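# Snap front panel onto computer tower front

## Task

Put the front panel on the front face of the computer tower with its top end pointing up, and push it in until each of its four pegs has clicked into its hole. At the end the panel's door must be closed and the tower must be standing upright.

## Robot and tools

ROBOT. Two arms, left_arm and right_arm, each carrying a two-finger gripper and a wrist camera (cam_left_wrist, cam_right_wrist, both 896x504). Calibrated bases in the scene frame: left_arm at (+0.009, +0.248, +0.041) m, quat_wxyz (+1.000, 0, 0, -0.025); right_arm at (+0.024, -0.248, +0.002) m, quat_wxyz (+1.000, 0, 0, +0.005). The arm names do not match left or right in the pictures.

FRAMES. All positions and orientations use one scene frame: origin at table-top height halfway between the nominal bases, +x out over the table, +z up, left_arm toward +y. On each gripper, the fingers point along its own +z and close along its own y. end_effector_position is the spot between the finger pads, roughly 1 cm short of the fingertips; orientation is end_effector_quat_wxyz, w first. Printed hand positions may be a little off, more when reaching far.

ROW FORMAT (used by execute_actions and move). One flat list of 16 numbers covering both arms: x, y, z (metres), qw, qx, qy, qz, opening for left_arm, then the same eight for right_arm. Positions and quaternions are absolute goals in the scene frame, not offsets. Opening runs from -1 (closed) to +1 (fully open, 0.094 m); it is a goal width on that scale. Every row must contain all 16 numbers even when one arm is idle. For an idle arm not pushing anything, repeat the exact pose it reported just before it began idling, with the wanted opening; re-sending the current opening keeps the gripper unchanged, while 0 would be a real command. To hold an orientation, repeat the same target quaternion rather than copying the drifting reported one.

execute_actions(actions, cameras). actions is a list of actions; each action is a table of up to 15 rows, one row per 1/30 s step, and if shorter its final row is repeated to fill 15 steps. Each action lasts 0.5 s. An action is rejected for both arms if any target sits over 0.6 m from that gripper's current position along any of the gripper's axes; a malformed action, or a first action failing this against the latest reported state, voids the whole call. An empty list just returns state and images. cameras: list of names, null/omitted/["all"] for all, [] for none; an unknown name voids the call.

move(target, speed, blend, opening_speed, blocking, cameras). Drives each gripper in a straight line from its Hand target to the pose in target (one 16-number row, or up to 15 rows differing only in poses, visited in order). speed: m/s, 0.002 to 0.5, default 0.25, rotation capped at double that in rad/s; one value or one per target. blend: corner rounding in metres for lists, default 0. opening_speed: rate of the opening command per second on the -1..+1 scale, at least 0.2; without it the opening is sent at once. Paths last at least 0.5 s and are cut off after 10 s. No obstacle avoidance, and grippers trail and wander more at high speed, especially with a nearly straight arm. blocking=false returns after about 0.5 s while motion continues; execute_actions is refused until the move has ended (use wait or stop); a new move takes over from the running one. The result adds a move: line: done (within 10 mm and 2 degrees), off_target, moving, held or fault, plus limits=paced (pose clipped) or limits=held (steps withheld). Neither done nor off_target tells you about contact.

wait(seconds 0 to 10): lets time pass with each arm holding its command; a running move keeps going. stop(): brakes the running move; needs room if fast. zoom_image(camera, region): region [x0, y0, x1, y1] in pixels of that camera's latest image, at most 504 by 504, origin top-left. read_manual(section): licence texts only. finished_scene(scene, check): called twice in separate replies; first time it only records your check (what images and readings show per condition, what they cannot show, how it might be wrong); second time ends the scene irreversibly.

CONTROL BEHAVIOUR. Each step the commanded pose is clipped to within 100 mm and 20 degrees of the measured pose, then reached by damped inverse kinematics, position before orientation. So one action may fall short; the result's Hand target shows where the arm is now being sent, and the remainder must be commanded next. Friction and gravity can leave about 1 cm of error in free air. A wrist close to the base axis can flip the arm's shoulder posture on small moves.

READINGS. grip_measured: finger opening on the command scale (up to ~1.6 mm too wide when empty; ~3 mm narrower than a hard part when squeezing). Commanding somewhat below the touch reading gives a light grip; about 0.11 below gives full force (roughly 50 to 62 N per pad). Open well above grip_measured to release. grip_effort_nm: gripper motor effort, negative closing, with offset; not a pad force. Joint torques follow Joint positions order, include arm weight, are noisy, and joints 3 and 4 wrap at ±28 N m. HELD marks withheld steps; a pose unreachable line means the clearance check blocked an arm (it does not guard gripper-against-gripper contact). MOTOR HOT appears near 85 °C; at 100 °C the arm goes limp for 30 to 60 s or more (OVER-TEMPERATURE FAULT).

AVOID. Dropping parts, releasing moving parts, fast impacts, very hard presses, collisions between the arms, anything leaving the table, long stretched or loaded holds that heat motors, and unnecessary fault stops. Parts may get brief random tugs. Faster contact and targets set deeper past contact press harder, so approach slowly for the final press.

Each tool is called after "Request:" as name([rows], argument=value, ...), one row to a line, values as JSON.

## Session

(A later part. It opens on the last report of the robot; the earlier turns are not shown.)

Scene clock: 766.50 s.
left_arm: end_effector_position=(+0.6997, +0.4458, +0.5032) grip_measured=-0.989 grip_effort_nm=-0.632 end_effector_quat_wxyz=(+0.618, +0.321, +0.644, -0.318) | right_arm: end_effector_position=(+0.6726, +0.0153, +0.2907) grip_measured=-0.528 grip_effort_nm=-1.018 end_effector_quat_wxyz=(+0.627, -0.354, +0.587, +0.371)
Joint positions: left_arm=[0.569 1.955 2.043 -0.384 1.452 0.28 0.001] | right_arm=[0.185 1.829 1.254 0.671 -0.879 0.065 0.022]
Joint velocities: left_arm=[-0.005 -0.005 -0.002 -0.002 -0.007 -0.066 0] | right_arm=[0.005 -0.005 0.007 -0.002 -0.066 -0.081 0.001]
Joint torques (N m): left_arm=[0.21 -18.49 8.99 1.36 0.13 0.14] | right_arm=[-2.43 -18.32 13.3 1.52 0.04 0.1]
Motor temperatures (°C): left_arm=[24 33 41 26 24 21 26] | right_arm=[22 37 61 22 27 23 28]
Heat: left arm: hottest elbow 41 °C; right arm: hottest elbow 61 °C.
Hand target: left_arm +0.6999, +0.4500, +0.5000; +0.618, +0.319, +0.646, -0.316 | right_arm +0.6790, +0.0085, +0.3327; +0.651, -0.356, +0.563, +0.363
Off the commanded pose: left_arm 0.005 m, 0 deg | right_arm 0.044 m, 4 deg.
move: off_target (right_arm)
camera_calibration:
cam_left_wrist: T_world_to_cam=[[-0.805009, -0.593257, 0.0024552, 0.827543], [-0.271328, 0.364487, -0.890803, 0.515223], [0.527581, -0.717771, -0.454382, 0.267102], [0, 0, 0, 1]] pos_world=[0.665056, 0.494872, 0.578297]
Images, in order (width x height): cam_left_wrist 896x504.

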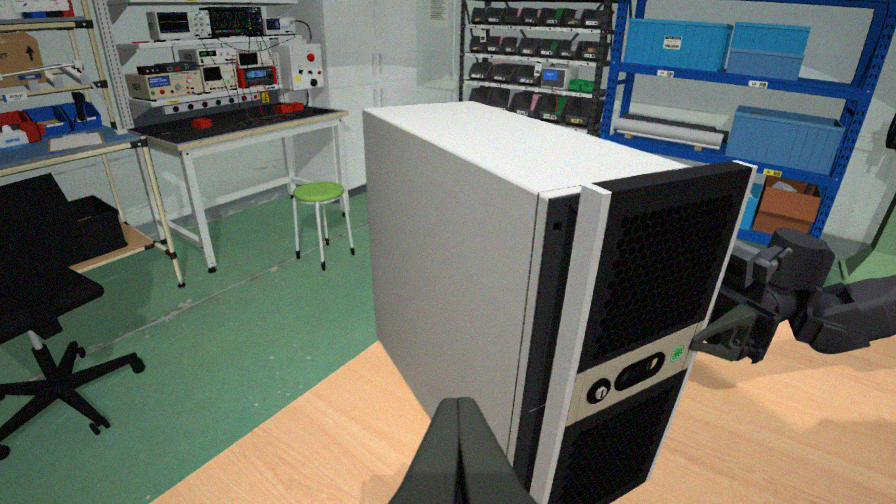

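Request:
move([
  [0.70,0.45,0.50,0.618,0.319,0.646,-0.316,-1, 0.670,0.010,0.300,0.652,-0.357,0.564,0.363,-0.8],
  [0.70,0.45,0.50,0.618,0.319,0.646,-0.316,-1, 0.692,0.006,0.318,0.652,-0.357,0.564,0.363,-0.8],
], speed=0.06, cameras=["cam_left_wrist"])

Request:
zoom_image(camera="cam_left_wrist", region=[540, 190, 600, 270])

Scene clock: 780.27 s.
left_arm: end_effector_position=(+0.6997, +0.4458, +0.5032) grip_measured=-0.989 grip_effort_nm=-0.632 end_effector_quat_wxyz=(+0.618, +0.321, +0.644, -0.318) | right_arm: end_effector_position=(+0.6714, +0.0136, +0.2667) grip_measured=-0.528 grip_effort_nm=-1.023 end_effector_quat_wxyz=(+0.619, -0.354, +0.592, +0.376)
Joint positions: left_arm=[0.569 1.955 2.043 -0.384 1.452 0.28 0.001] | right_arm=[0.181 1.858 1.233 0.701 -0.891 0.067 0.022]
Joint velocities: left_arm=[0.015 0.005 -0.002 -0.032 -0.022 -0.051 0] | right_arm=[-0.005 -0.005 -0.007 0.002 0.007 -0.022 0]
Joint torques (N m): left_arm=[0.38 -18.2 9.06 1.32 0.12 0.13] | right_arm=[-2.26 -18.26 15.53 1.57 0.2 0.12]
Motor temperatures (°C): left_arm=[24 33 41 26 24 21 26] | right_arm=[22 37 59 22 26 23 28]
Heat: left arm: hottest elbow 41 °C; right arm: hottest elbow 59 °C.
Hand target: left_arm +0.6999, +0.4500, +0.5000; +0.618, +0.319, +0.646, -0.316 | right_arm +0.6873, +0.0048, +0.3180; +0.651, -0.356, +0.563, +0.363
Off the commanded pose: left_arm 0.005 m, 0 deg | right_arm 0.056 m, 5 deg.
move: off_target (right_arm)
camera_calibration:
cam_left_wrist: T_world_to_cam=[[-0.805009, -0.593257, 0.0024552, 0.827543], [-0.271328, 0.364487, -0.890803, 0.515223], [0.527581, -0.717771, -0.454382, 0.267102], [0, 0, 0, 1]] pos_world=[0.665056, 0.494872, 0.578297]
Images, in order (width x height): cam_left_wrist 896x504.

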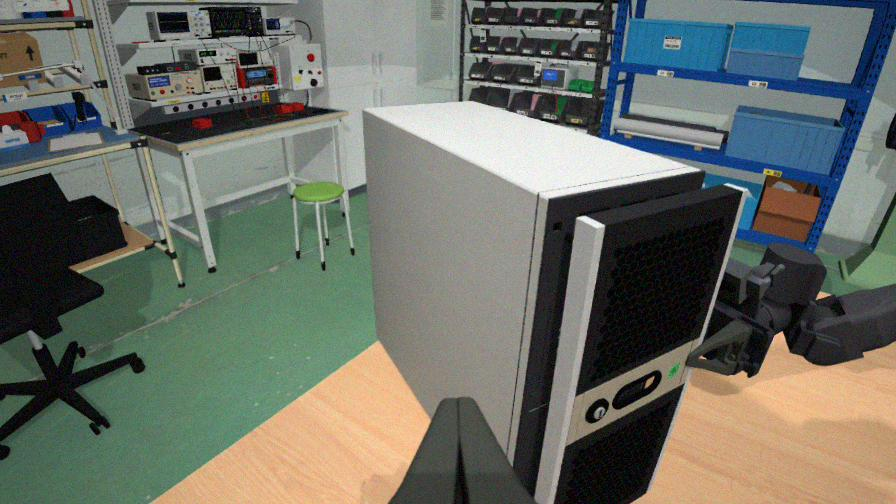

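Scaled by 6.300 from the camera's 896x504 image, which has a finer 1280x720 frame.

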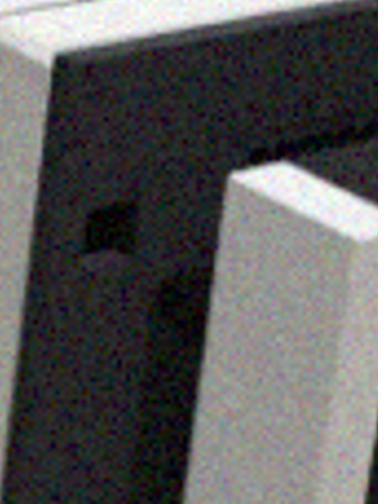

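Request:
move([
  [0.70,0.45,0.50,0.618,0.319,0.646,-0.316,-1, 0.690,0.004,0.330,0.652,-0.357,0.564,0.363,-0.8],
  [0.70,0.45,0.50,0.618,0.319,0.646,-0.316,-1, 0.705,0.000,0.329,0.652,-0.357,0.564,0.363,-0.8],
], speed=0.06, cameras=["cam_left_wrist"])

Request:
zoom_image(camera="cam_left_wrist", region=[540, 190, 600, 270])

Scene clock: 792.23 s.
left_arm: end_effector_position=(+0.6997, +0.4458, +0.5032) grip_measured=-0.989 grip_effort_nm=-0.637 end_effector_quat_wxyz=(+0.618, +0.321, +0.644, -0.318) | right_arm: end_effector_position=(+0.6780, +0.0166, +0.2817) grip_measured=-0.528 grip_effort_nm=-1.018 end_effector_quat_wxyz=(+0.619, -0.363, +0.584, +0.380)
Joint positions: left_arm=[0.569 1.955 2.043 -0.384 1.452 0.28 0.001] | right_arm=[0.18 1.86 1.278 0.672 -0.914 0.066 0.022]
Joint velocities: left_arm=[-0.015 0.005 -0.002 0.017 -0.007 0.051 -0.002] | right_arm=[-0.005 0.005 0.002 -0.017 0.037 0.037 0]
Joint torques (N m): left_arm=[0.44 -17.85 9.01 1.28 0.14 0.14] | right_arm=[-4.07 -18.14 16.44 1.17 0.55 0.17]
Motor temperatures (°C): left_arm=[24 33 40 26 24 21 26] | right_arm=[22 38 61 22 26 23 28]
Heat: left arm: hottest elbow 40 °C; right arm: hottest elbow 61 °C.
Hand target: left_arm +0.6999, +0.4500, +0.5000; +0.618, +0.319, +0.646, -0.316 | right_arm +0.6998, -0.0015, +0.3289; +0.651, -0.356, +0.563, +0.363
Off the commanded pose: left_arm 0.005 m, 0 deg | right_arm 0.057 m, 5 deg.
move: off_target (right_arm)
camera_calibration:
cam_left_wrist: T_world_to_cam=[[-0.805009, -0.593257, 0.0024552, 0.827543], [-0.271328, 0.364487, -0.890803, 0.515223], [0.527581, -0.717771, -0.454382, 0.267102], [0, 0, 0, 1]] pos_world=[0.665056, 0.494872, 0.578297]
Images, in order (width x height): cam_left_wrist 896x504.

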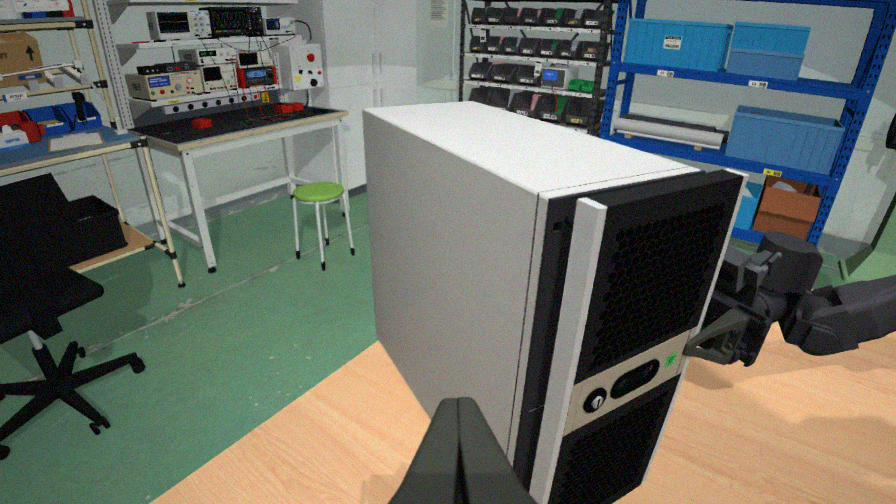

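Scaled by 6.300 from the camera's 896x504 image, which has a finer 1280x720 frame.

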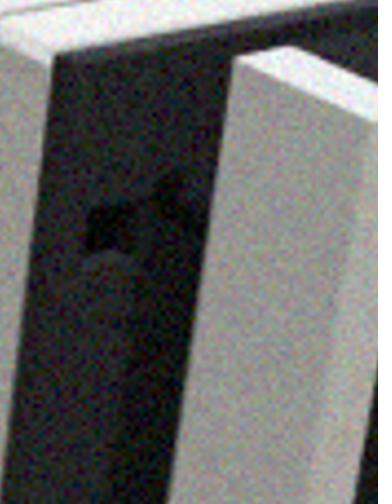

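Request:
move([
  [0.70,0.45,0.50,0.618,0.319,0.646,-0.316,-1, 0.690,0.000,0.300,0.652,-0.357,0.564,0.363,-0.8],
  [0.70,0.45,0.50,0.618,0.319,0.646,-0.316,-1, 0.715,-0.005,0.322,0.652,-0.357,0.564,0.363,-0.8],
], speed=0.06, cameras=["cam_left_wrist"])

Request:
zoom_image(camera="cam_left_wrist", region=[540, 190, 600, 270])

Scene clock: 801.93 s.
left_arm: end_effector_position=(+0.6997, +0.4458, +0.5032) grip_measured=-0.989 grip_effort_nm=-0.637 end_effector_quat_wxyz=(+0.618, +0.321, +0.644, -0.318) | right_arm: end_effector_position=(+0.6884, +0.0178, +0.2744) grip_measured=-0.528 grip_effort_nm=-1.004 end_effector_quat_wxyz=(+0.615, -0.360, +0.585, +0.387)
Joint positions: left_arm=[0.569 1.955 2.043 -0.384 1.452 0.28 0.001] | right_arm=[0.178 1.896 1.31 0.678 -0.923 0.084 0.022]
Joint velocities: left_arm=[-0.005 -0.005 -0.007 -0.012 0.007 0.022 0] | right_arm=[0.005 -0.005 -0.017 -0.017 0.037 -0.037 0]
Joint torques (N m): left_arm=[0.38 -17.96 9.02 1.33 0.13 0.15] | right_arm=[-3.78 -18.49 15.66 1.28 0.52 0.02]
Motor temperatures (°C): left_arm=[24 34 40 26 24 21 26] | right_arm=[22 38 63 22 26 23 28]
Heat: left arm: hottest elbow 40 °C; right arm: hottest elbow 63 °C.
Hand target: left_arm +0.6999, +0.4500, +0.5000; +0.618, +0.319, +0.646, -0.316 | right_arm +0.7099, -0.0060, +0.3219; +0.651, -0.356, +0.563, +0.363
Off the commanded pose: left_arm 0.005 m, 0 deg | right_arm 0.059 m, 6 deg.
move: off_target (right_arm)
camera_calibration:
cam_left_wrist: T_world_to_cam=[[-0.805009, -0.593257, 0.0024552, 0.827543], [-0.271328, 0.364487, -0.890803, 0.515223], [0.527581, -0.717771, -0.454382, 0.267102], [0, 0, 0, 1]] pos_world=[0.665056, 0.494872, 0.578297]
Images, in order (width x height): cam_left_wrist 896x504.

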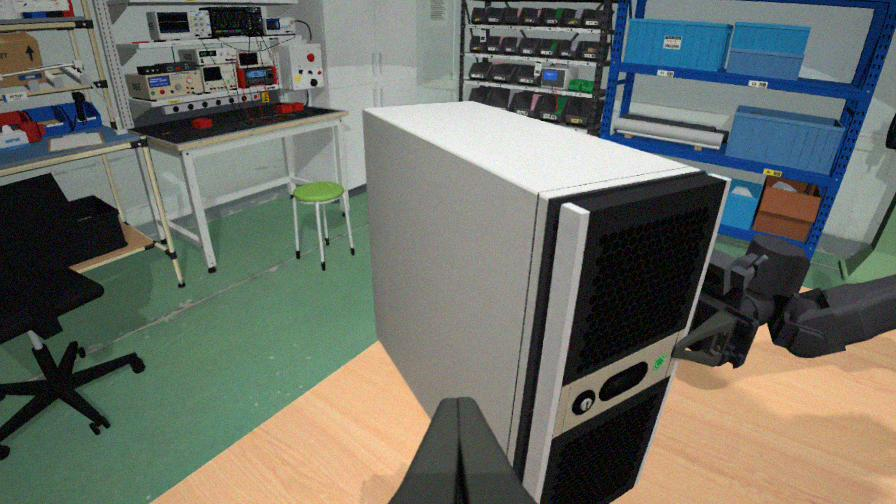

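Scaled by 6.300 from the camera's 896x504 image, which has a finer 1280x720 frame.

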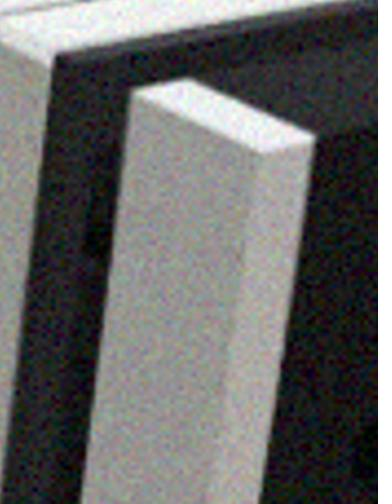

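Request:
zoom_image(camera="cam_left_wrist", region=[546, 206, 566, 236])

Request:
zoom_image(camera="cam_left_wrist", region=[520, 160, 760, 290])

Scaled by 16.800 from the camera's 896x504 image, which has a finer 1280x720 frame.

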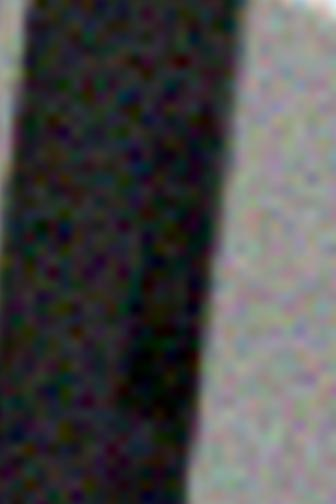

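Scaled by 2.100 from the camera's 896x504 image, which has a finer 1280x720 frame.

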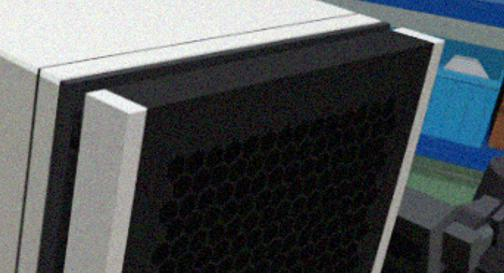

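Request:
move(target=[0.70,0.45,0.50,0.618,0.319,0.646,-0.316,-1, 0.735,-0.016,0.322,0.652,-0.357,0.564,0.363,-0.8], speed=0.04, cameras=["cam_left_wrist"])

Request:
zoom_image(camera="cam_left_wrist", region=[500, 170, 640, 270])

Scene clock: 826.47 s.
left_arm: end_effector_position=(+0.6997, +0.4458, +0.5032) grip_measured=-0.989 grip_effort_nm=-0.647 end_effector_quat_wxyz=(+0.618, +0.321, +0.644, -0.318) | right_arm: end_effector_position=(+0.6899, +0.0167, +0.2750) grip_measured=-0.528 grip_effort_nm=-1.023 end_effector_quat_wxyz=(+0.609, -0.374, +0.577, +0.396)
Joint positions: left_arm=[0.569 1.955 2.043 -0.384 1.452 0.28 0.001] | right_arm=[0.169 1.91 1.334 0.673 -0.97 0.082 0.022]
Joint velocities: left_arm=[0.005 -0.024 -0.007 0.017 -0.007 -0.139 0.001] | right_arm=[-0.005 -0.015 -0.002 -0.007 -0.037 -0.022 0]
Joint torques (N m): left_arm=[0.44 -18.02 9.03 1.36 0.15 0.16] | right_arm=[-4.89 -17.49 18.1 1.03 1.49 0.11]
Motor temperatures (°C): left_arm=[24 34 40 26 24 21 26] | right_arm=[22 39 64 22 26 23 28]
Heat: left arm: hottest elbow 40 °C; right arm: hottest elbow 64 °C.
Hand target: left_arm +0.6999, +0.4500, +0.5000; +0.618, +0.319, +0.646, -0.316 | right_arm +0.7258, -0.0189, +0.3222; +0.652, -0.356, +0.563, +0.363
Off the commanded pose: left_arm 0.005 m, 0 deg | right_arm 0.073 m, 7 deg.
move: off_target (right_arm)
camera_calibration:
cam_left_wrist: T_world_to_cam=[[-0.805009, -0.593257, 0.0024552, 0.827543], [-0.271328, 0.364487, -0.890803, 0.515223], [0.527581, -0.717771, -0.454382, 0.267102], [0, 0, 0, 1]] pos_world=[0.665056, 0.494872, 0.578297]
Images, in order (width x height): cam_left_wrist 896x504.

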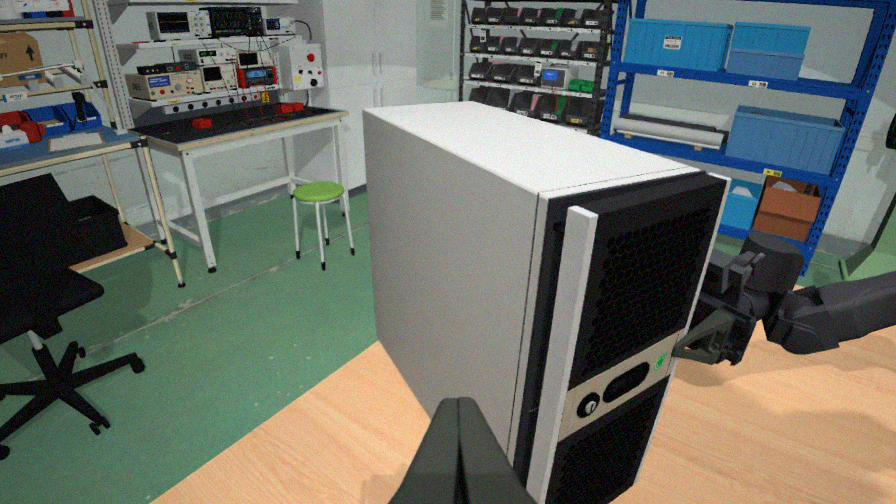

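Scaled by 3.600 from the camera's 896x504 image, which has a finer 1280x720 frame.

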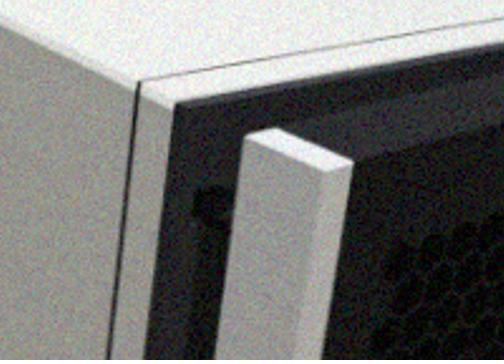

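Request:
move([
  [0.70,0.45,0.50,0.618,0.319,0.646,-0.316,-1, 0.700,-0.012,0.322,0.670,-0.329,0.582,0.330,-0.8],
  [0.70,0.45,0.50,0.618,0.319,0.646,-0.316,-1, 0.717,-0.014,0.322,0.670,-0.329,0.582,0.330,-0.8],
], speed=0.05, cameras=["cam_left_wrist"])

Request:
zoom_image(camera="cam_left_wrist", region=[500, 170, 640, 270])

Scene clock: 835.50 s.
left_arm: end_effector_position=(+0.6997, +0.4458, +0.5032) grip_measured=-0.989 grip_effort_nm=-0.652 end_effector_quat_wxyz=(+0.618, +0.321, +0.644, -0.318) | right_arm: end_effector_position=(+0.6904, +0.0172, +0.2747) grip_measured=-0.529 grip_effort_nm=-1.018 end_effector_quat_wxyz=(+0.627, -0.344, +0.596, +0.365)
Joint positions: left_arm=[0.569 1.955 2.043 -0.384 1.452 0.28 0.001] | right_arm=[0.188 1.879 1.288 0.671 -0.849 0.064 0.022]
Joint velocities: left_arm=[0.005 -0.015 -0.002 -0.002 -0.066 0.051 0] | right_arm=[-0.005 0.005 -0.002 -0.002 -0.022 -0.007 -0.001]
Joint torques (N m): left_arm=[0.21 -18.2 9.03 1.46 0.12 0.15] | right_arm=[-4.54 -19.25 13.76 1.25 1.7 -0.12]
Motor temperatures (°C): left_arm=[24 34 40 26 24 21 26] | right_arm=[22 39 64 22 27 23 28]
Heat: left arm: hottest elbow 40 °C; right arm: hottest elbow 64 °C.
Hand target: left_arm +0.6999, +0.4500, +0.5000; +0.618, +0.319, +0.646, -0.316 | right_arm +0.7120, -0.0154, +0.3215; +0.668, -0.328, +0.581, +0.330
Off the commanded pose: left_arm 0.005 m, 0 deg | right_arm 0.063 m, 7 deg.
move: off_target (right_arm)
camera_calibration:
cam_left_wrist: T_world_to_cam=[[-0.805009, -0.593257, 0.0024552, 0.827543], [-0.271328, 0.364487, -0.890803, 0.515223], [0.527581, -0.717771, -0.454382, 0.267102], [0, 0, 0, 1]] pos_world=[0.665056, 0.494872, 0.578297]
Images, in order (width x height): cam_left_wrist 896x504.

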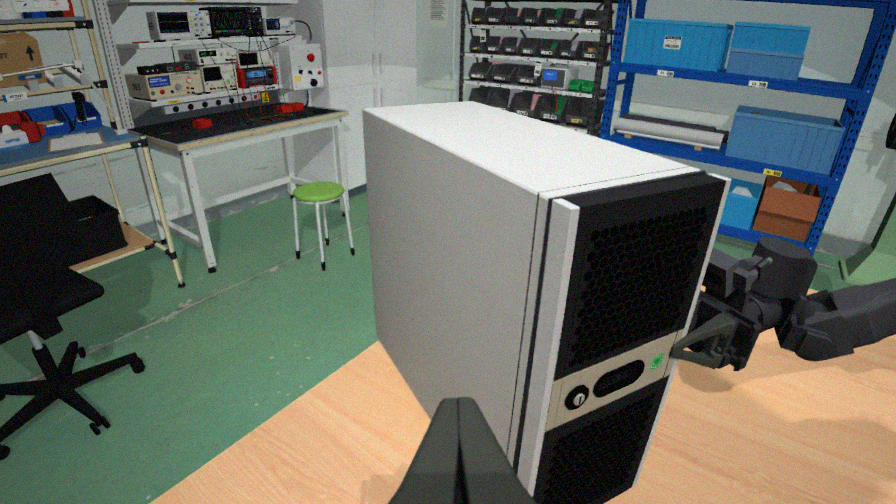

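Scaled by 3.600 from the camera's 896x504 image, which has a finer 1280x720 frame.

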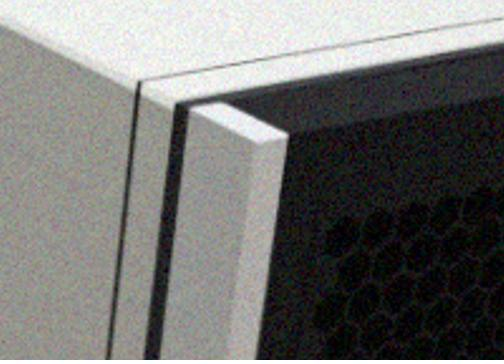

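Request:
zoom_image(camera="cam_left_wrist", region=[650, 150, 760, 260])

Request:
zoom_image(camera="cam_left_wrist", region=[480, 180, 760, 504])

Scaled by 4.582 from the camera's 896x504 image, which has a finer 1280x720 frame.

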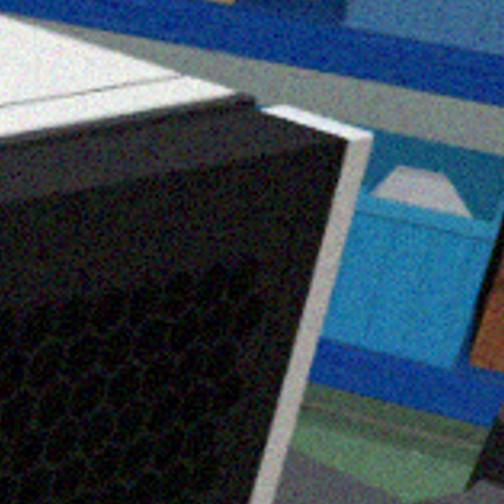

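Scaled by 1.556 from the camera's 896x504 image, which has a finer 1280x720 frame.

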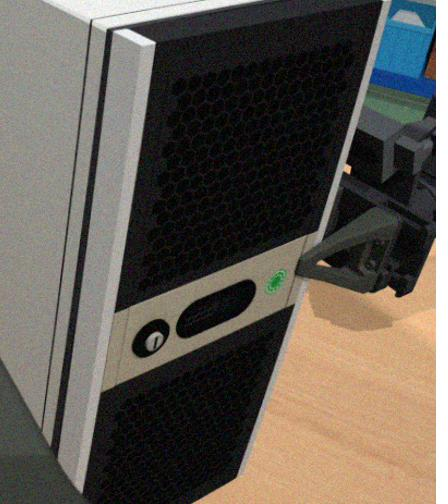

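Request:
move([
  [0.45,0.28,0.40,0.374,0.196,0.903,-0.081,-1, 0.717,-0.014,0.322,0.670,-0.329,0.582,0.330,-0.8],
  [0.60,0.25,0.30,0.688,0.1617,0.688,-0.1617,-1, 0.717,-0.014,0.322,0.670,-0.329,0.582,0.330,-0.8],
], speed=0.2, blend=0.03, cameras=[])

Request:
move([
  [0.682,0.193,0.285,0.688,0.1617,0.688,-0.1617,-1, 0.717,-0.014,0.322,0.670,-0.329,0.582,0.330,-0.8],
  [0.755,0.157,0.285,0.688,0.1617,0.688,-0.1617,-1, 0.720,-0.016,0.322,0.670,-0.329,0.582,0.330,-0.8],
], speed=[0.1,0.04], cameras=["cam_right_wrist"])

Scene clock: 867.13 s.
left_arm: end_effector_position=(+0.5940, +0.2506, +0.3080) grip_measured=-0.989 grip_effort_nm=-0.647 end_effector_quat_wxyz=(+0.688, +0.166, +0.689, -0.153) | right_arm: end_effector_position=(+0.6904, +0.0172, +0.2747) grip_measured=-0.529 grip_effort_nm=-1.013 end_effector_quat_wxyz=(+0.627, -0.344, +0.596, +0.365)
Joint positions: left_arm=[0.23 1.516 0.825 0.684 0.637 0.022 0.001] | right_arm=[0.188 1.879 1.288 0.671 -0.849 0.064 0.022]
Joint velocities: left_arm=[-0.005 0.005 0.002 0.002 -0.066 -0.037 0] | right_arm=[-0.005 0.005 0.017 -0.002 0.022 0.066 -0.001]
Joint torques (N m): left_arm=[-0.44 -8.82 7.65 2.62 -0.12 -0.11] | right_arm=[-4.6 -19.02 13.87 1.33 1.69 -0.06]
Motor temperatures (°C): left_arm=[24 33 40 26 24 21 26] | right_arm=[22 37 63 22 28 23 28]
Heat: left arm: hottest elbow 40 °C; right arm: hottest elbow 63 °C.
Hand target: left_arm +0.5969, +0.2474, +0.3017; +0.686, +0.163, +0.691, -0.160 | right_arm +0.7121, -0.0150, +0.3219; +0.669, -0.328, +0.580, +0.330
Off the commanded pose: left_arm 0.010 m, 1 deg | right_arm 0.063 m, 7 deg.
move: off_target (right_arm)
No camera images: "cameras" was empty.

Scene clock: 870.70 s.
left_arm: end_effector_position=(+0.7423, +0.1640, +0.2815) grip_measured=-0.989 grip_effort_nm=-0.637 end_effector_quat_wxyz=(+0.687, +0.164, +0.691, -0.156) | right_arm: end_effector_position=(+0.6903, +0.0172, +0.2745) grip_measured=-0.529 grip_effort_nm=-1.018 end_effector_quat_wxyz=(+0.627, -0.344, +0.596, +0.365)
Joint positions: left_arm=[0.036 1.872 1.229 0.634 0.444 0.014 0.001] | right_arm=[0.188 1.879 1.288 0.671 -0.85 0.064 0.022]
Joint velocities: left_arm=[-0.005 0.005 0.002 -0.002 0.007 -0.007 -0.001] | right_arm=[-0.015 -0.024 -0.002 0.012 0.022 0.037 0]
Joint torques (N m): left_arm=[-0.62 -13.86 11.15 1.88 -0.11 -0.07] | right_arm=[-5.13 -19.49 14.5 1.16 1.56 -0.01]
Motor temperatures (°C): left_arm=[24 33 41 26 24 21 26] | right_arm=[22 37 63 22 28 23 28]
Heat: left arm: hottest elbow 41 °C; right arm: hottest elbow 63 °C.
Hand target: left_arm +0.7551, +0.1593, +0.2833; +0.688, +0.163, +0.688, -0.161 | right_arm +0.7145, -0.0172, +0.3218; +0.669, -0.328, +0.580, +0.330
Off the commanded pose: left_arm 0.015 m, 1 deg | right_arm 0.065 m, 7 deg.
move: off_target (left_arm, right_arm)
camera_calibration:
cam_right_wrist: T_world_to_cam=[[0.859117, -0.511669, -0.0105774, -0.582702], [-0.200702, -0.317832, -0.926662, 0.437814], [0.470782, 0.798234, -0.375748, -0.148565], [0, 0, 0, 1]] pos_world=[0.658421, -0.0404095, 0.343719]
Images, in order (width x height): cam_right_wrist 896x504.

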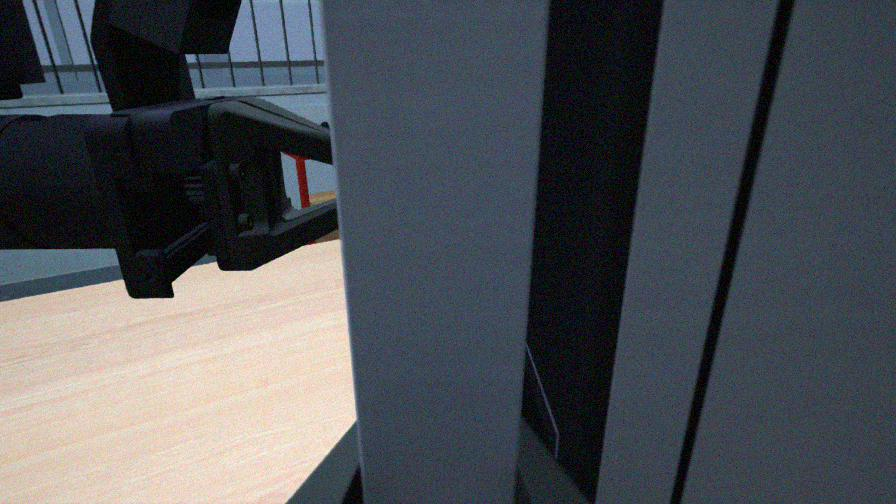

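Request:
move([
  [0.675,0.195,0.30,0.688,0.1617,0.688,-0.1617,-1, 0.720,-0.016,0.322,0.670,-0.329,0.582,0.330,-0.8],
  [0.671,0.112,0.30,0.688,0.1617,0.688,-0.1617,-1, 0.720,-0.016,0.322,0.670,-0.329,0.582,0.330,-0.8],
  [0.755,0.070,0.30,0.688,0.1617,0.688,-0.1617,-1, 0.735,-0.025,0.322,0.670,-0.329,0.582,0.330,-0.8],
], speed=[0.12,0.12,0.04], cameras=["cam_right_wrist"])

Scene clock: 889.17 s.
left_arm: end_effector_position=(+0.7118, +0.0926, +0.2965) grip_measured=-0.989 grip_effort_nm=-0.637 end_effector_quat_wxyz=(+0.683, +0.164, +0.694, -0.157) | right_arm: end_effector_position=(+0.6918, +0.0172, +0.2746) grip_measured=-0.529 grip_effort_nm=-1.023 end_effector_quat_wxyz=(+0.627, -0.348, +0.595, +0.364)
Joint positions: left_arm=[-0.094 1.792 1.162 0.611 0.315 0.011 0.001] | right_arm=[0.186 1.883 1.296 0.664 -0.857 0.054 0.022]
Joint velocities: left_arm=[-0.005 -0.015 -0.002 0.002 -0.007 -0.022 0] | right_arm=[-0.005 -0.005 -0.007 -0.022 0.022 0.037 -0.001]
Joint torques (N m): left_arm=[-2.08 -8.29 17.07 1.39 -0.98 -0.05] | right_arm=[-5.89 -17.44 17.05 0.99 1.02 0.08]
Motor temperatures (°C): left_arm=[24 32 42 26 24 21 26] | right_arm=[22 37 64 22 28 23 28]
Heat: left arm: hottest elbow 42 °C; right arm: hottest elbow 64 °C.
Hand target: left_arm +0.7474, +0.0715, +0.2984; +0.688, +0.163, +0.688, -0.161 | right_arm +0.7263, -0.0273, +0.3217; +0.669, -0.328, +0.580, +0.330
Off the commanded pose: left_arm 0.049 m, 1 deg | right_arm 0.077 m, 7 deg.
move: off_target (left_arm, right_arm)
camera_calibration:
cam_right_wrist: T_world_to_cam=[[0.861616, -0.507554, -0.00267971, -0.588011], [-0.193815, -0.324129, -0.925946, 0.433349], [0.469099, 0.798329, -0.377646, -0.147593], [0, 0, 0, 1]] pos_world=[0.659865, -0.040158, 0.343944]
Images, in order (width x height): cam_right_wrist 896x504.

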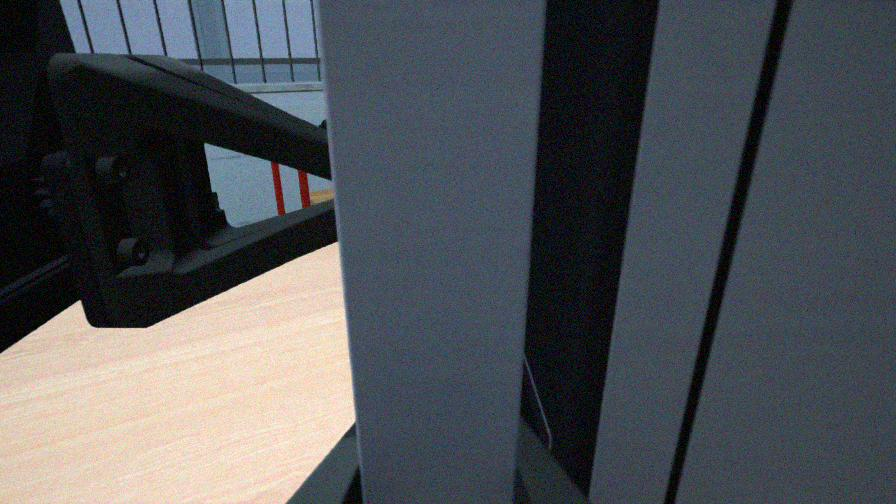

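Request:
move(target=[0.785,0.056,0.30,0.688,0.1617,0.688,-0.1617,-1, 0.735,-0.025,0.322,0.670,-0.329,0.582,0.330,-0.8], speed=0.04, cameras=["cam_right_wrist"])

Request:
zoom_image(camera="cam_right_wrist", region=[480, 0, 720, 504])

Scene clock: 901.70 s.
left_arm: end_effector_position=(+0.7287, +0.0857, +0.2968) grip_measured=-0.989 grip_effort_nm=-0.637 end_effector_quat_wxyz=(+0.680, +0.166, +0.696, -0.159) | right_arm: end_effector_position=(+0.7076, +0.0104, +0.2750) grip_measured=-0.529 grip_effort_nm=-1.013 end_effector_quat_wxyz=(+0.631, -0.344, +0.596, +0.358)
Joint positions: left_arm=[-0.1 1.828 1.223 0.58 0.314 0.011 0.001] | right_arm=[0.173 1.91 1.338 0.652 -0.855 0.054 0.022]
Joint velocities: left_arm=[-0.015 0.005 0.007 -0.002 -0.051 -0.007 0] | right_arm=[-0.005 0.005 -0.002 -0.027 -0.066 -0.022 0]
Joint torques (N m): left_arm=[-2.55 -7.3 19 1.58 -1.58 -0.04] | right_arm=[-5.19 -20.19 14.31 1.36 0.96 0.05]
Motor temperatures (°C): left_arm=[24 31 47 26 25 21 26] | right_arm=[22 38 65 22 28 23 28]
Heat: left arm: hottest elbow 47 °C; right arm: hottest elbow 65 °C.
Hand target: left_arm +0.7707, +0.0592, +0.2977; +0.689, +0.162, +0.688, -0.162 | right_arm +0.7295, -0.0261, +0.3218; +0.669, -0.328, +0.580, +0.330
Off the commanded pose: left_arm 0.064 m, 1 deg | right_arm 0.065 m, 6 deg.
move: off_target (left_arm, right_arm)
camera_calibration:
cam_right_wrist: T_world_to_cam=[[0.853768, -0.520653, 0.000158521, -0.600165], [-0.195336, -0.320595, -0.926856, 0.435819], [0.482621, 0.79129, -0.375416, -0.159448], [0, 0, 0, 1]] pos_world=[0.674486, -0.0465865, 0.344178]
Images, in order (width x height): cam_right_wrist 896x504.

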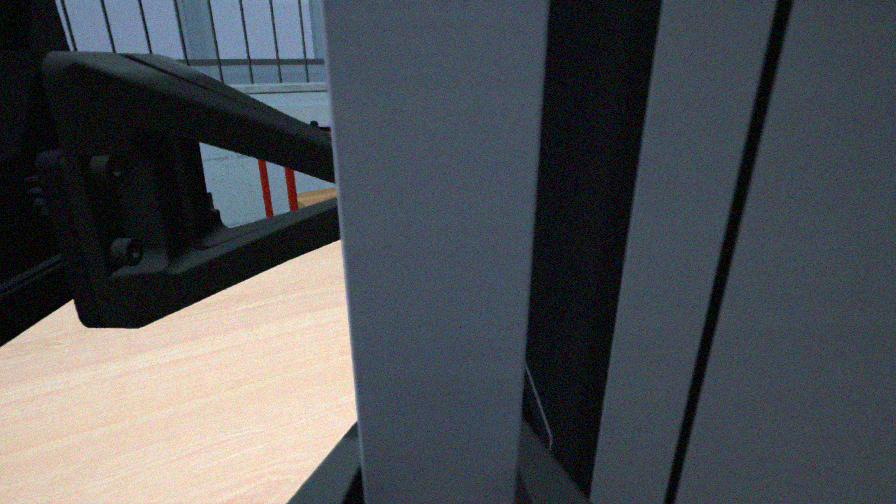

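Scaled by 1.000.

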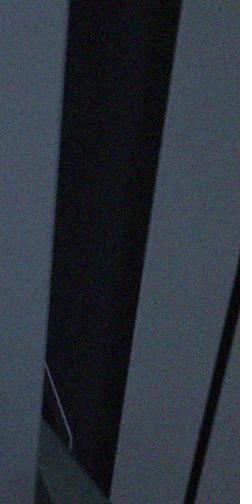

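Request:
move([
  [0.62,0.20,0.30,0.688,0.1617,0.688,-0.1617,-1, 0.728,-0.025,0.322,0.670,-0.329,0.582,0.330,-0.8],
  [0.45,0.28,0.40,0.374,0.196,0.903,-0.081,-1, 0.728,-0.025,0.322,0.670,-0.329,0.582,0.330,-0.8],
  [0.70,0.45,0.50,0.618,0.319,0.646,-0.316,-1, 0.728,-0.025,0.322,0.670,-0.329,0.582,0.330,-0.8],
], speed=0.22, blend=0.03, cameras=["cam_left_wrist"])

Request:
zoom_image(camera="cam_left_wrist", region=[500, 150, 780, 400])

Request:
zoom_image(camera="cam_left_wrist", region=[500, 170, 640, 270])

Scene clock: 916.93 s.
left_arm: end_effector_position=(+0.6993, +0.4476, +0.5030) grip_measured=-0.989 grip_effort_nm=-0.637 end_effector_quat_wxyz=(+0.619, +0.321, +0.642, -0.318) | right_arm: end_effector_position=(+0.7072, +0.0107, +0.2749) grip_measured=-0.529 grip_effort_nm=-1.018 end_effector_quat_wxyz=(+0.630, -0.345, +0.595, +0.359)
Joint positions: left_arm=[0.572 1.956 2.041 -0.369 1.456 0.272 0.001] | right_arm=[0.173 1.91 1.339 0.652 -0.858 0.054 0.022]
Joint velocities: left_arm=[0.005 0.005 -0.017 0.017 -0.007 0.037 0.001] | right_arm=[-0.005 -0.005 -0.012 0.017 0.022 0.007 -0.001]
Joint torques (N m): left_arm=[0.44 -18.26 8.91 2.11 0.16 -0.05] | right_arm=[-4.6 -20.13 12.57 1.7 1.23 0.09]
Motor temperatures (°C): left_arm=[24 31 48 26 25 21 26] | right_arm=[22 39 64 22 28 23 28]
Heat: left arm: hottest elbow 48 °C; right arm: hottest elbow 64 °C.
Hand target: left_arm +0.7007, +0.4507, +0.5002; +0.619, +0.318, +0.644, -0.318 | right_arm +0.7242, -0.0251, +0.3215; +0.669, -0.328, +0.580, +0.330
Off the commanded pose: left_arm 0.004 m, 1 deg | right_arm 0.063 m, 6 deg.
move: off_target (right_arm)
camera_calibration:
cam_left_wrist: T_world_to_cam=[[-0.805424, -0.592699, -0.000400595, 0.829846], [-0.267752, 0.364454, -0.891898, 0.512386], [0.528773, -0.718249, -0.452236, 0.266854], [0, 0, 0, 1]] pos_world=[0.664465, 0.496776, 0.57801]
Images, in order (width x height): cam_left_wrist 896x504.

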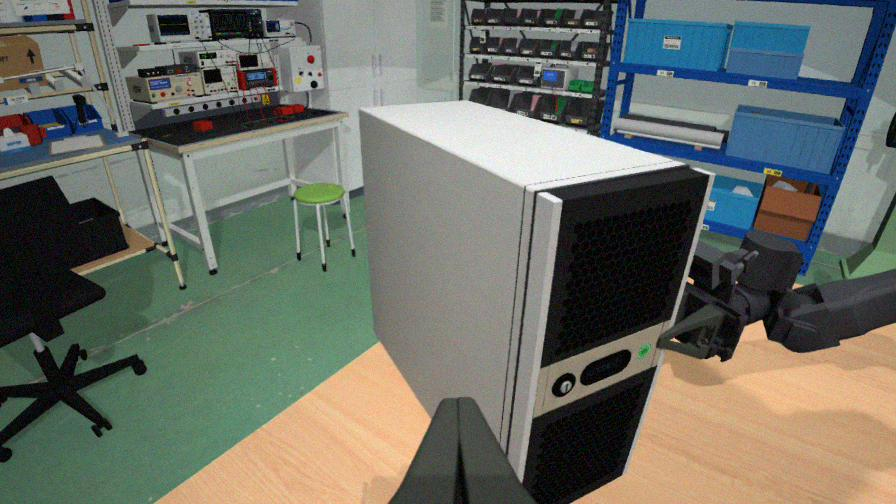

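Scaled by 1.800 from the camera's 896x504 image, which has a finer 1280x720 frame.

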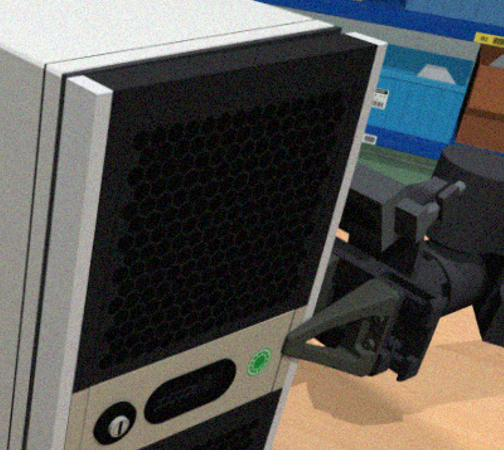

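Scaled by 3.600 from the camera's 896x504 image, which has a finer 1280x720 frame.

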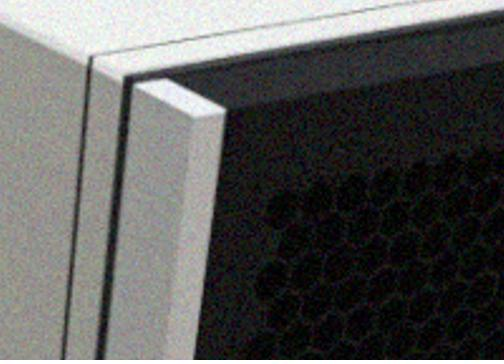

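Request:
move(target=[0.70,0.45,0.50,0.618,0.319,0.646,-0.316,-1, 0.712,0.005,0.316,0.650,-0.337,0.588,0.345,0.0], opening_speed=0.6, speed=0.05, cameras=["cam_left_wrist"])

Request:
move([
  [0.70,0.45,0.50,0.618,0.319,0.646,-0.316,-1, 0.64,-0.122,0.318,0.640,-0.340,0.588,0.35,0.0],
  [0.70,0.45,0.50,0.618,0.319,0.646,-0.316,-1, 0.45,-0.28,0.36,0.615,-0.394,0.58,0.355,0.0],
], speed=[0.1,0.2])

Request:
zoom_image(camera="cam_left_wrist", region=[480, 180, 760, 504])

Scene clock: 927.30 s.
left_arm: end_effector_position=(+0.6994, +0.4477, +0.5015) grip_measured=-0.989 grip_effort_nm=-0.637 end_effector_quat_wxyz=(+0.617, +0.319, +0.645, -0.319) | right_arm: end_effector_position=(+0.6985, +0.0191, +0.2796) grip_measured=-0.005 grip_effort_nm=0.227 end_effector_quat_wxyz=(+0.621, -0.347, +0.599, +0.366)
Joint positions: left_arm=[0.572 1.956 2.041 -0.385 1.453 0.28 0.001] | right_arm=[0.186 1.887 1.328 0.621 -0.859 0.053 0.047]
Joint velocities: left_arm=[-0.005 -0.024 0.002 0.002 0.066 -0.022 0] | right_arm=[0.015 -0.005 -0.007 -0.017 -0.081 -0.007 0.001]
Joint torques (N m): left_arm=[0.32 -18.37 9.1 1.29 0.12 0.13] | right_arm=[-2.84 -20.01 12.08 1.14 1.45 -0.01]
Motor temperatures (°C): left_arm=[24 31 48 26 25 21 26] | right_arm=[22 40 63 22 28 23 28]
Heat: left arm: hottest elbow 48 °C; right arm: hottest elbow 63 °C.
Hand target: left_arm +0.6999, +0.4500, +0.5000; +0.618, +0.319, +0.645, -0.316 | right_arm +0.7098, +0.0044, +0.3157; +0.650, -0.337, +0.588, +0.345
Off the commanded pose: left_arm 0.003 m, 0 deg | right_arm 0.041 m, 4 deg.
move: off_target (right_arm)
camera_calibration:
cam_left_wrist: T_world_to_cam=[[-0.803607, -0.595123, 0.00664095, 0.826282], [-0.275325, 0.361839, -0.890656, 0.516833], [0.527647, -0.717566, -0.454629, 0.267886], [0, 0, 0, 1]] pos_world=[0.664955, 0.496954, 0.576622]
Images, in order (width x height): cam_left_wrist 896x504.

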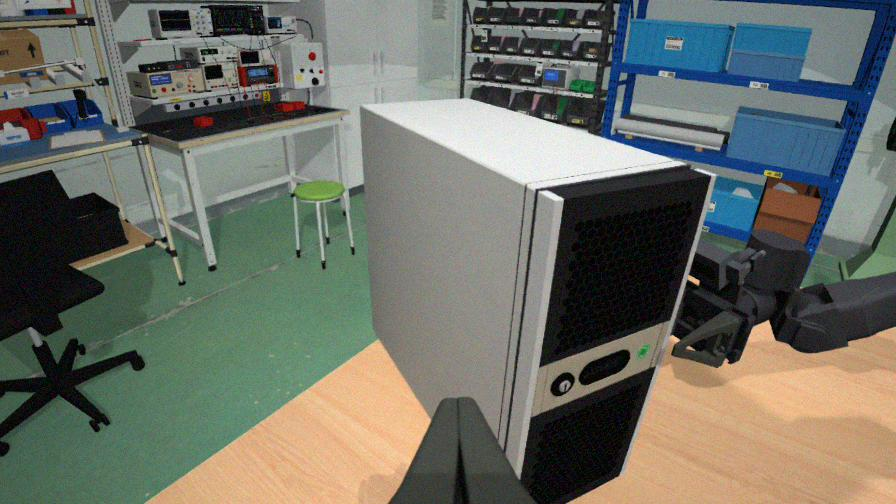

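Scene clock: 930.73 s.
left_arm: end_effector_position=(+0.6995, +0.4478, +0.5015) grip_measured=-0.989 grip_effort_nm=-0.642 end_effector_quat_wxyz=(+0.617, +0.319, +0.645, -0.319) | right_arm: end_effector_position=(+0.4544, -0.2745, +0.3566) grip_measured=-0.002 grip_effort_nm=0.125 end_effector_quat_wxyz=(+0.621, -0.386, +0.590, +0.341)
Joint positions: left_arm=[0.572 1.956 2.041 -0.385 1.452 0.28 0.001] | right_arm=[-0.481 1.29 0.808 0.724 -1.551 0.165 0.047]
Joint velocities: left_arm=[-0.005 -0.005 0.002 -0.017 0.007 0.051 0.001] | right_arm=[-0.005 -0.024 0.002 -0.007 -0.022 -0.051 0]
Joint torques (N m): left_arm=[-0.03 -18.32 9.21 1.42 0.14 0.13] | right_arm=[-2.43 -10.11 8.84 0.43 0.09 0.12]
Motor temperatures (°C): left_arm=[24 31 47 26 25 21 26] | right_arm=[22 40 62 22 28 23 28]
Heat: left arm: hottest elbow 47 °C; right arm: hottest elbow 62 °C.
Hand target: left_arm +0.6999, +0.4500, +0.5000; +0.618, +0.319, +0.646, -0.316 | right_arm +0.4512, -0.2777, +0.3606; +0.621, -0.382, +0.593, +0.341
Off the commanded pose: left_arm 0.003 m, 0 deg | right_arm 0.008 m, 2 deg.
joint sent to its limit (right arm) — joint 5 (wrist yaw), lower limit. The joint targets are off in orientation, not in position.
move: done
camera_calibration:
cam_left_wrist: T_world_to_cam=[[-0.80339, -0.595416, 0.00662798, 0.826331], [-0.275507, 0.361825, -0.890606, 0.516924], [0.527883, -0.71733, -0.454728, 0.267656], [0, 0, 0, 1]] pos_world=[0.664991, 0.496972, 0.57661]
cam_right_wrist: T_world_to_cam=[[0.872354, -0.483699, 0.0709542, -0.555933], [-0.146581, -0.397251, -0.905928, 0.320002], [0.466383, 0.779889, -0.417444, 0.238034], [0, 0, 0, 1]] pos_world=[0.420861, -0.327423, 0.428711]

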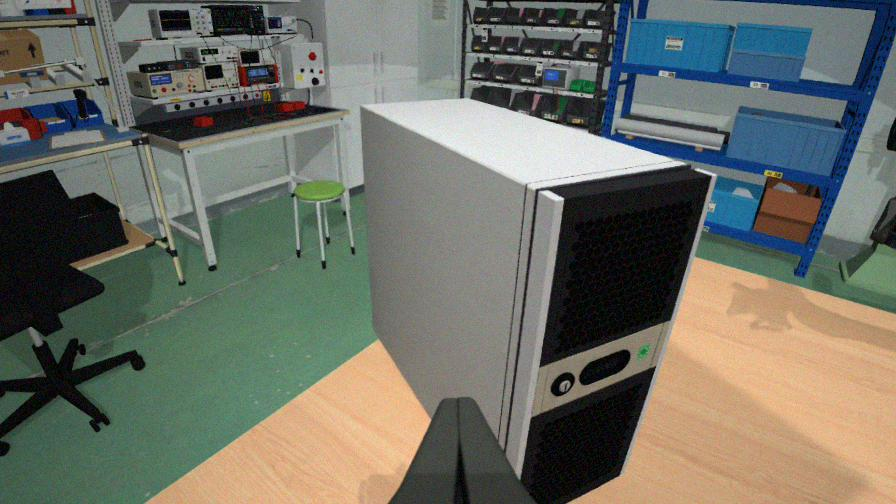

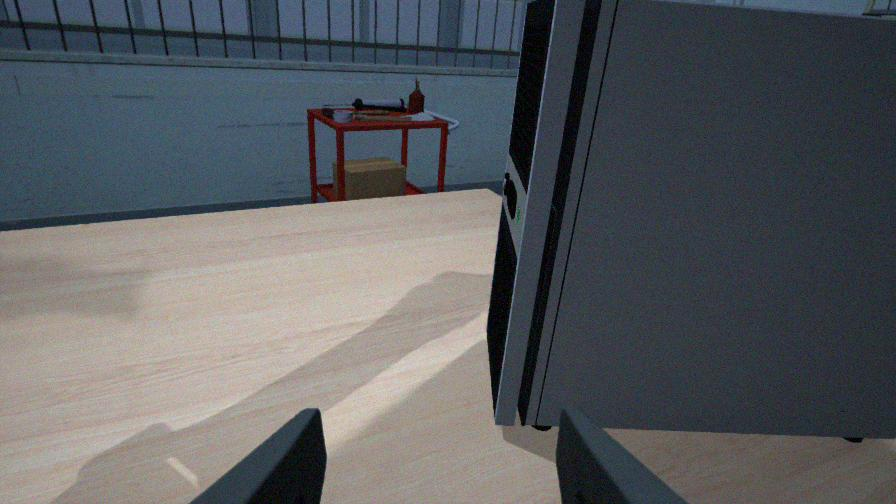

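Scaled by 1.556 from the camera's 896x504 image, which has a finer 1280x720 frame.

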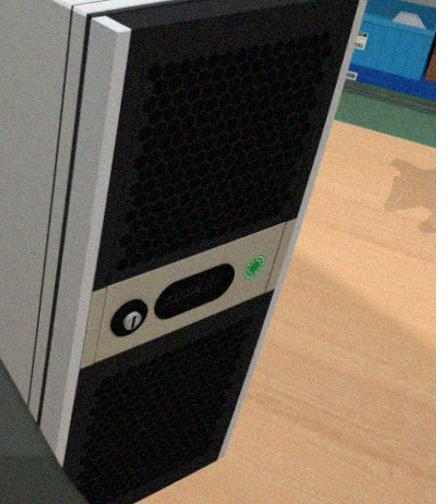

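Request:
move([
  [0.45,0.28,0.40,0.374,0.196,0.903,-0.081,-1, 0.45,-0.28,0.36,0.615,-0.394,0.58,0.355,0],
  [0.60,0.12,0.26,0.688,0.1617,0.688,-0.1617,-1, 0.45,-0.28,0.36,0.615,-0.394,0.58,0.355,0],
  [0.662,0.071,0.26,0.688,0.1617,0.688,-0.1617,-1, 0.45,-0.28,0.36,0.615,-0.394,0.58,0.355,0],
], speed=0.22, blend=0.03, cameras=[])

Request:
move(target=[0.790,0.007,0.26,0.688,0.1617,0.688,-0.1617,-1, 0.45,-0.28,0.36,0.615,-0.394,0.58,0.355,0], speed=0.04, cameras=["cam_right_wrist"])

Request:
zoom_image(camera="cam_right_wrist", region=[460, 0, 660, 440])

Scene clock: 946.77 s.
left_arm: end_effector_position=(+0.6473, +0.0736, +0.2551) grip_measured=-0.989 grip_effort_nm=-0.637 end_effector_quat_wxyz=(+0.680, +0.169, +0.696, -0.154) | right_arm: end_effector_position=(+0.4544, -0.2757, +0.3566) grip_measured=-0.002 grip_effort_nm=0.125 end_effector_quat_wxyz=(+0.622, -0.385, +0.591, +0.341)
Joint positions: left_arm=[-0.149 1.737 0.945 0.763 0.262 0.023 0.001] | right_arm=[-0.483 1.29 0.808 0.724 -1.551 0.165 0.047]
Joint velocities: left_arm=[-0.005 -0.005 -0.007 -0.007 0.007 0.051 -0.001] | right_arm=[0.005 -0.005 0.002 -0.022 -0.066 -0.007 -0.001]
Joint torques (N m): left_arm=[-0.09 -11.34 10 2.21 -0.12 -0.1] | right_arm=[-2.26 -9.64 8.55 0.69 0.05 0.07]
Motor temperatures (°C): left_arm=[24 31 46 26 25 21 26] | right_arm=[22 38 58 22 27 23 27]
Heat: left arm: hottest elbow 46 °C; right arm: hottest elbow 58 °C.
Hand target: left_arm +0.6597, +0.0701, +0.2608; +0.686, +0.165, +0.691, -0.158 | right_arm +0.4505, -0.2793, +0.3599; +0.622, -0.381, +0.594, +0.339
Off the commanded pose: left_arm 0.016 m, 2 deg | right_arm 0.007 m, 2 deg.
joint sent to its limit (right arm) — joint 5 (wrist yaw), lower limit. The joint targets are off in orientation, not in position.
move: off_target (left_arm)
No camera images: "cameras" was empty.

Scene clock: 951.80 s.
left_arm: end_effector_position=(+0.7510, +0.0353, +0.2598) grip_measured=-0.989 grip_effort_nm=-0.642 end_effector_quat_wxyz=(+0.683, +0.162, +0.695, -0.153) | right_arm: end_effector_position=(+0.4544, -0.2757, +0.3566) grip_measured=-0.002 grip_effort_nm=0.125 end_effector_quat_wxyz=(+0.622, -0.385, +0.591, +0.341)
Joint positions: left_arm=[-0.181 1.953 1.297 0.635 0.219 0.013 0.001] | right_arm=[-0.483 1.29 0.808 0.724 -1.551 0.165 0.047]
Joint velocities: left_arm=[-0.024 -0.005 0.012 -0.002 0.022 -0.066 0] | right_arm=[0.015 -0.005 -0.002 -0.012 0.051 0.022 0.001]
Joint torques (N m): left_arm=[-2.02 -10.11 17.02 1.54 -0.49 -0.08] | right_arm=[-1.96 -10.17 8.5 0.5 0.06 0.04]
Motor temperatures (°C): left_arm=[24 31 47 26 25 21 26] | right_arm=[22 37 57 22 27 23 27]
Heat: left arm: hottest elbow 47 °C; right arm: hottest elbow 57 °C.
Hand target: left_arm +0.7822, +0.0108, +0.2577; +0.689, +0.162, +0.688, -0.161 | right_arm +0.4504, -0.2793, +0.3599; +0.622, -0.381, +0.594, +0.339
Off the commanded pose: left_arm 0.048 m, 1 deg | right_arm 0.007 m, 2 deg.
joint sent to its limit (right arm) — joint 5 (wrist yaw), lower limit. The joint targets are off in orientation, not in position.
move: off_target (left_arm)
camera_calibration:
cam_right_wrist: T_world_to_cam=[[0.871059, -0.486026, 0.0709542, -0.55648], [-0.147641, -0.396858, -0.905928, 0.320125], [0.468464, 0.778641, -0.417444, 0.237675], [0, 0, 0, 1]] pos_world=[0.420648, -0.328483, 0.428711]
Images, in order (width x height): cam_right_wrist 896x504.

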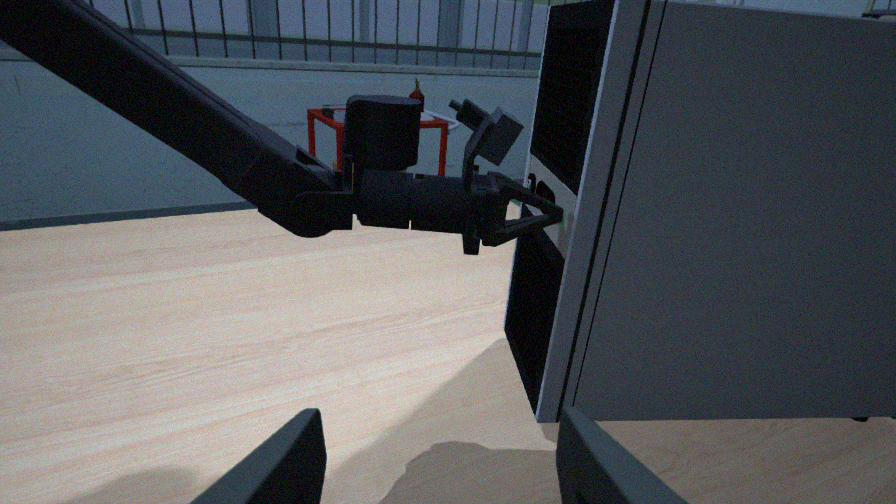

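Scaled by 1.145 from the camera's 896x504 image, which has a finer 1280x720 frame.

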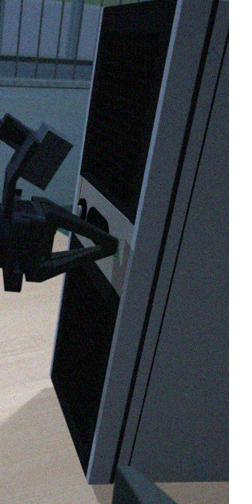

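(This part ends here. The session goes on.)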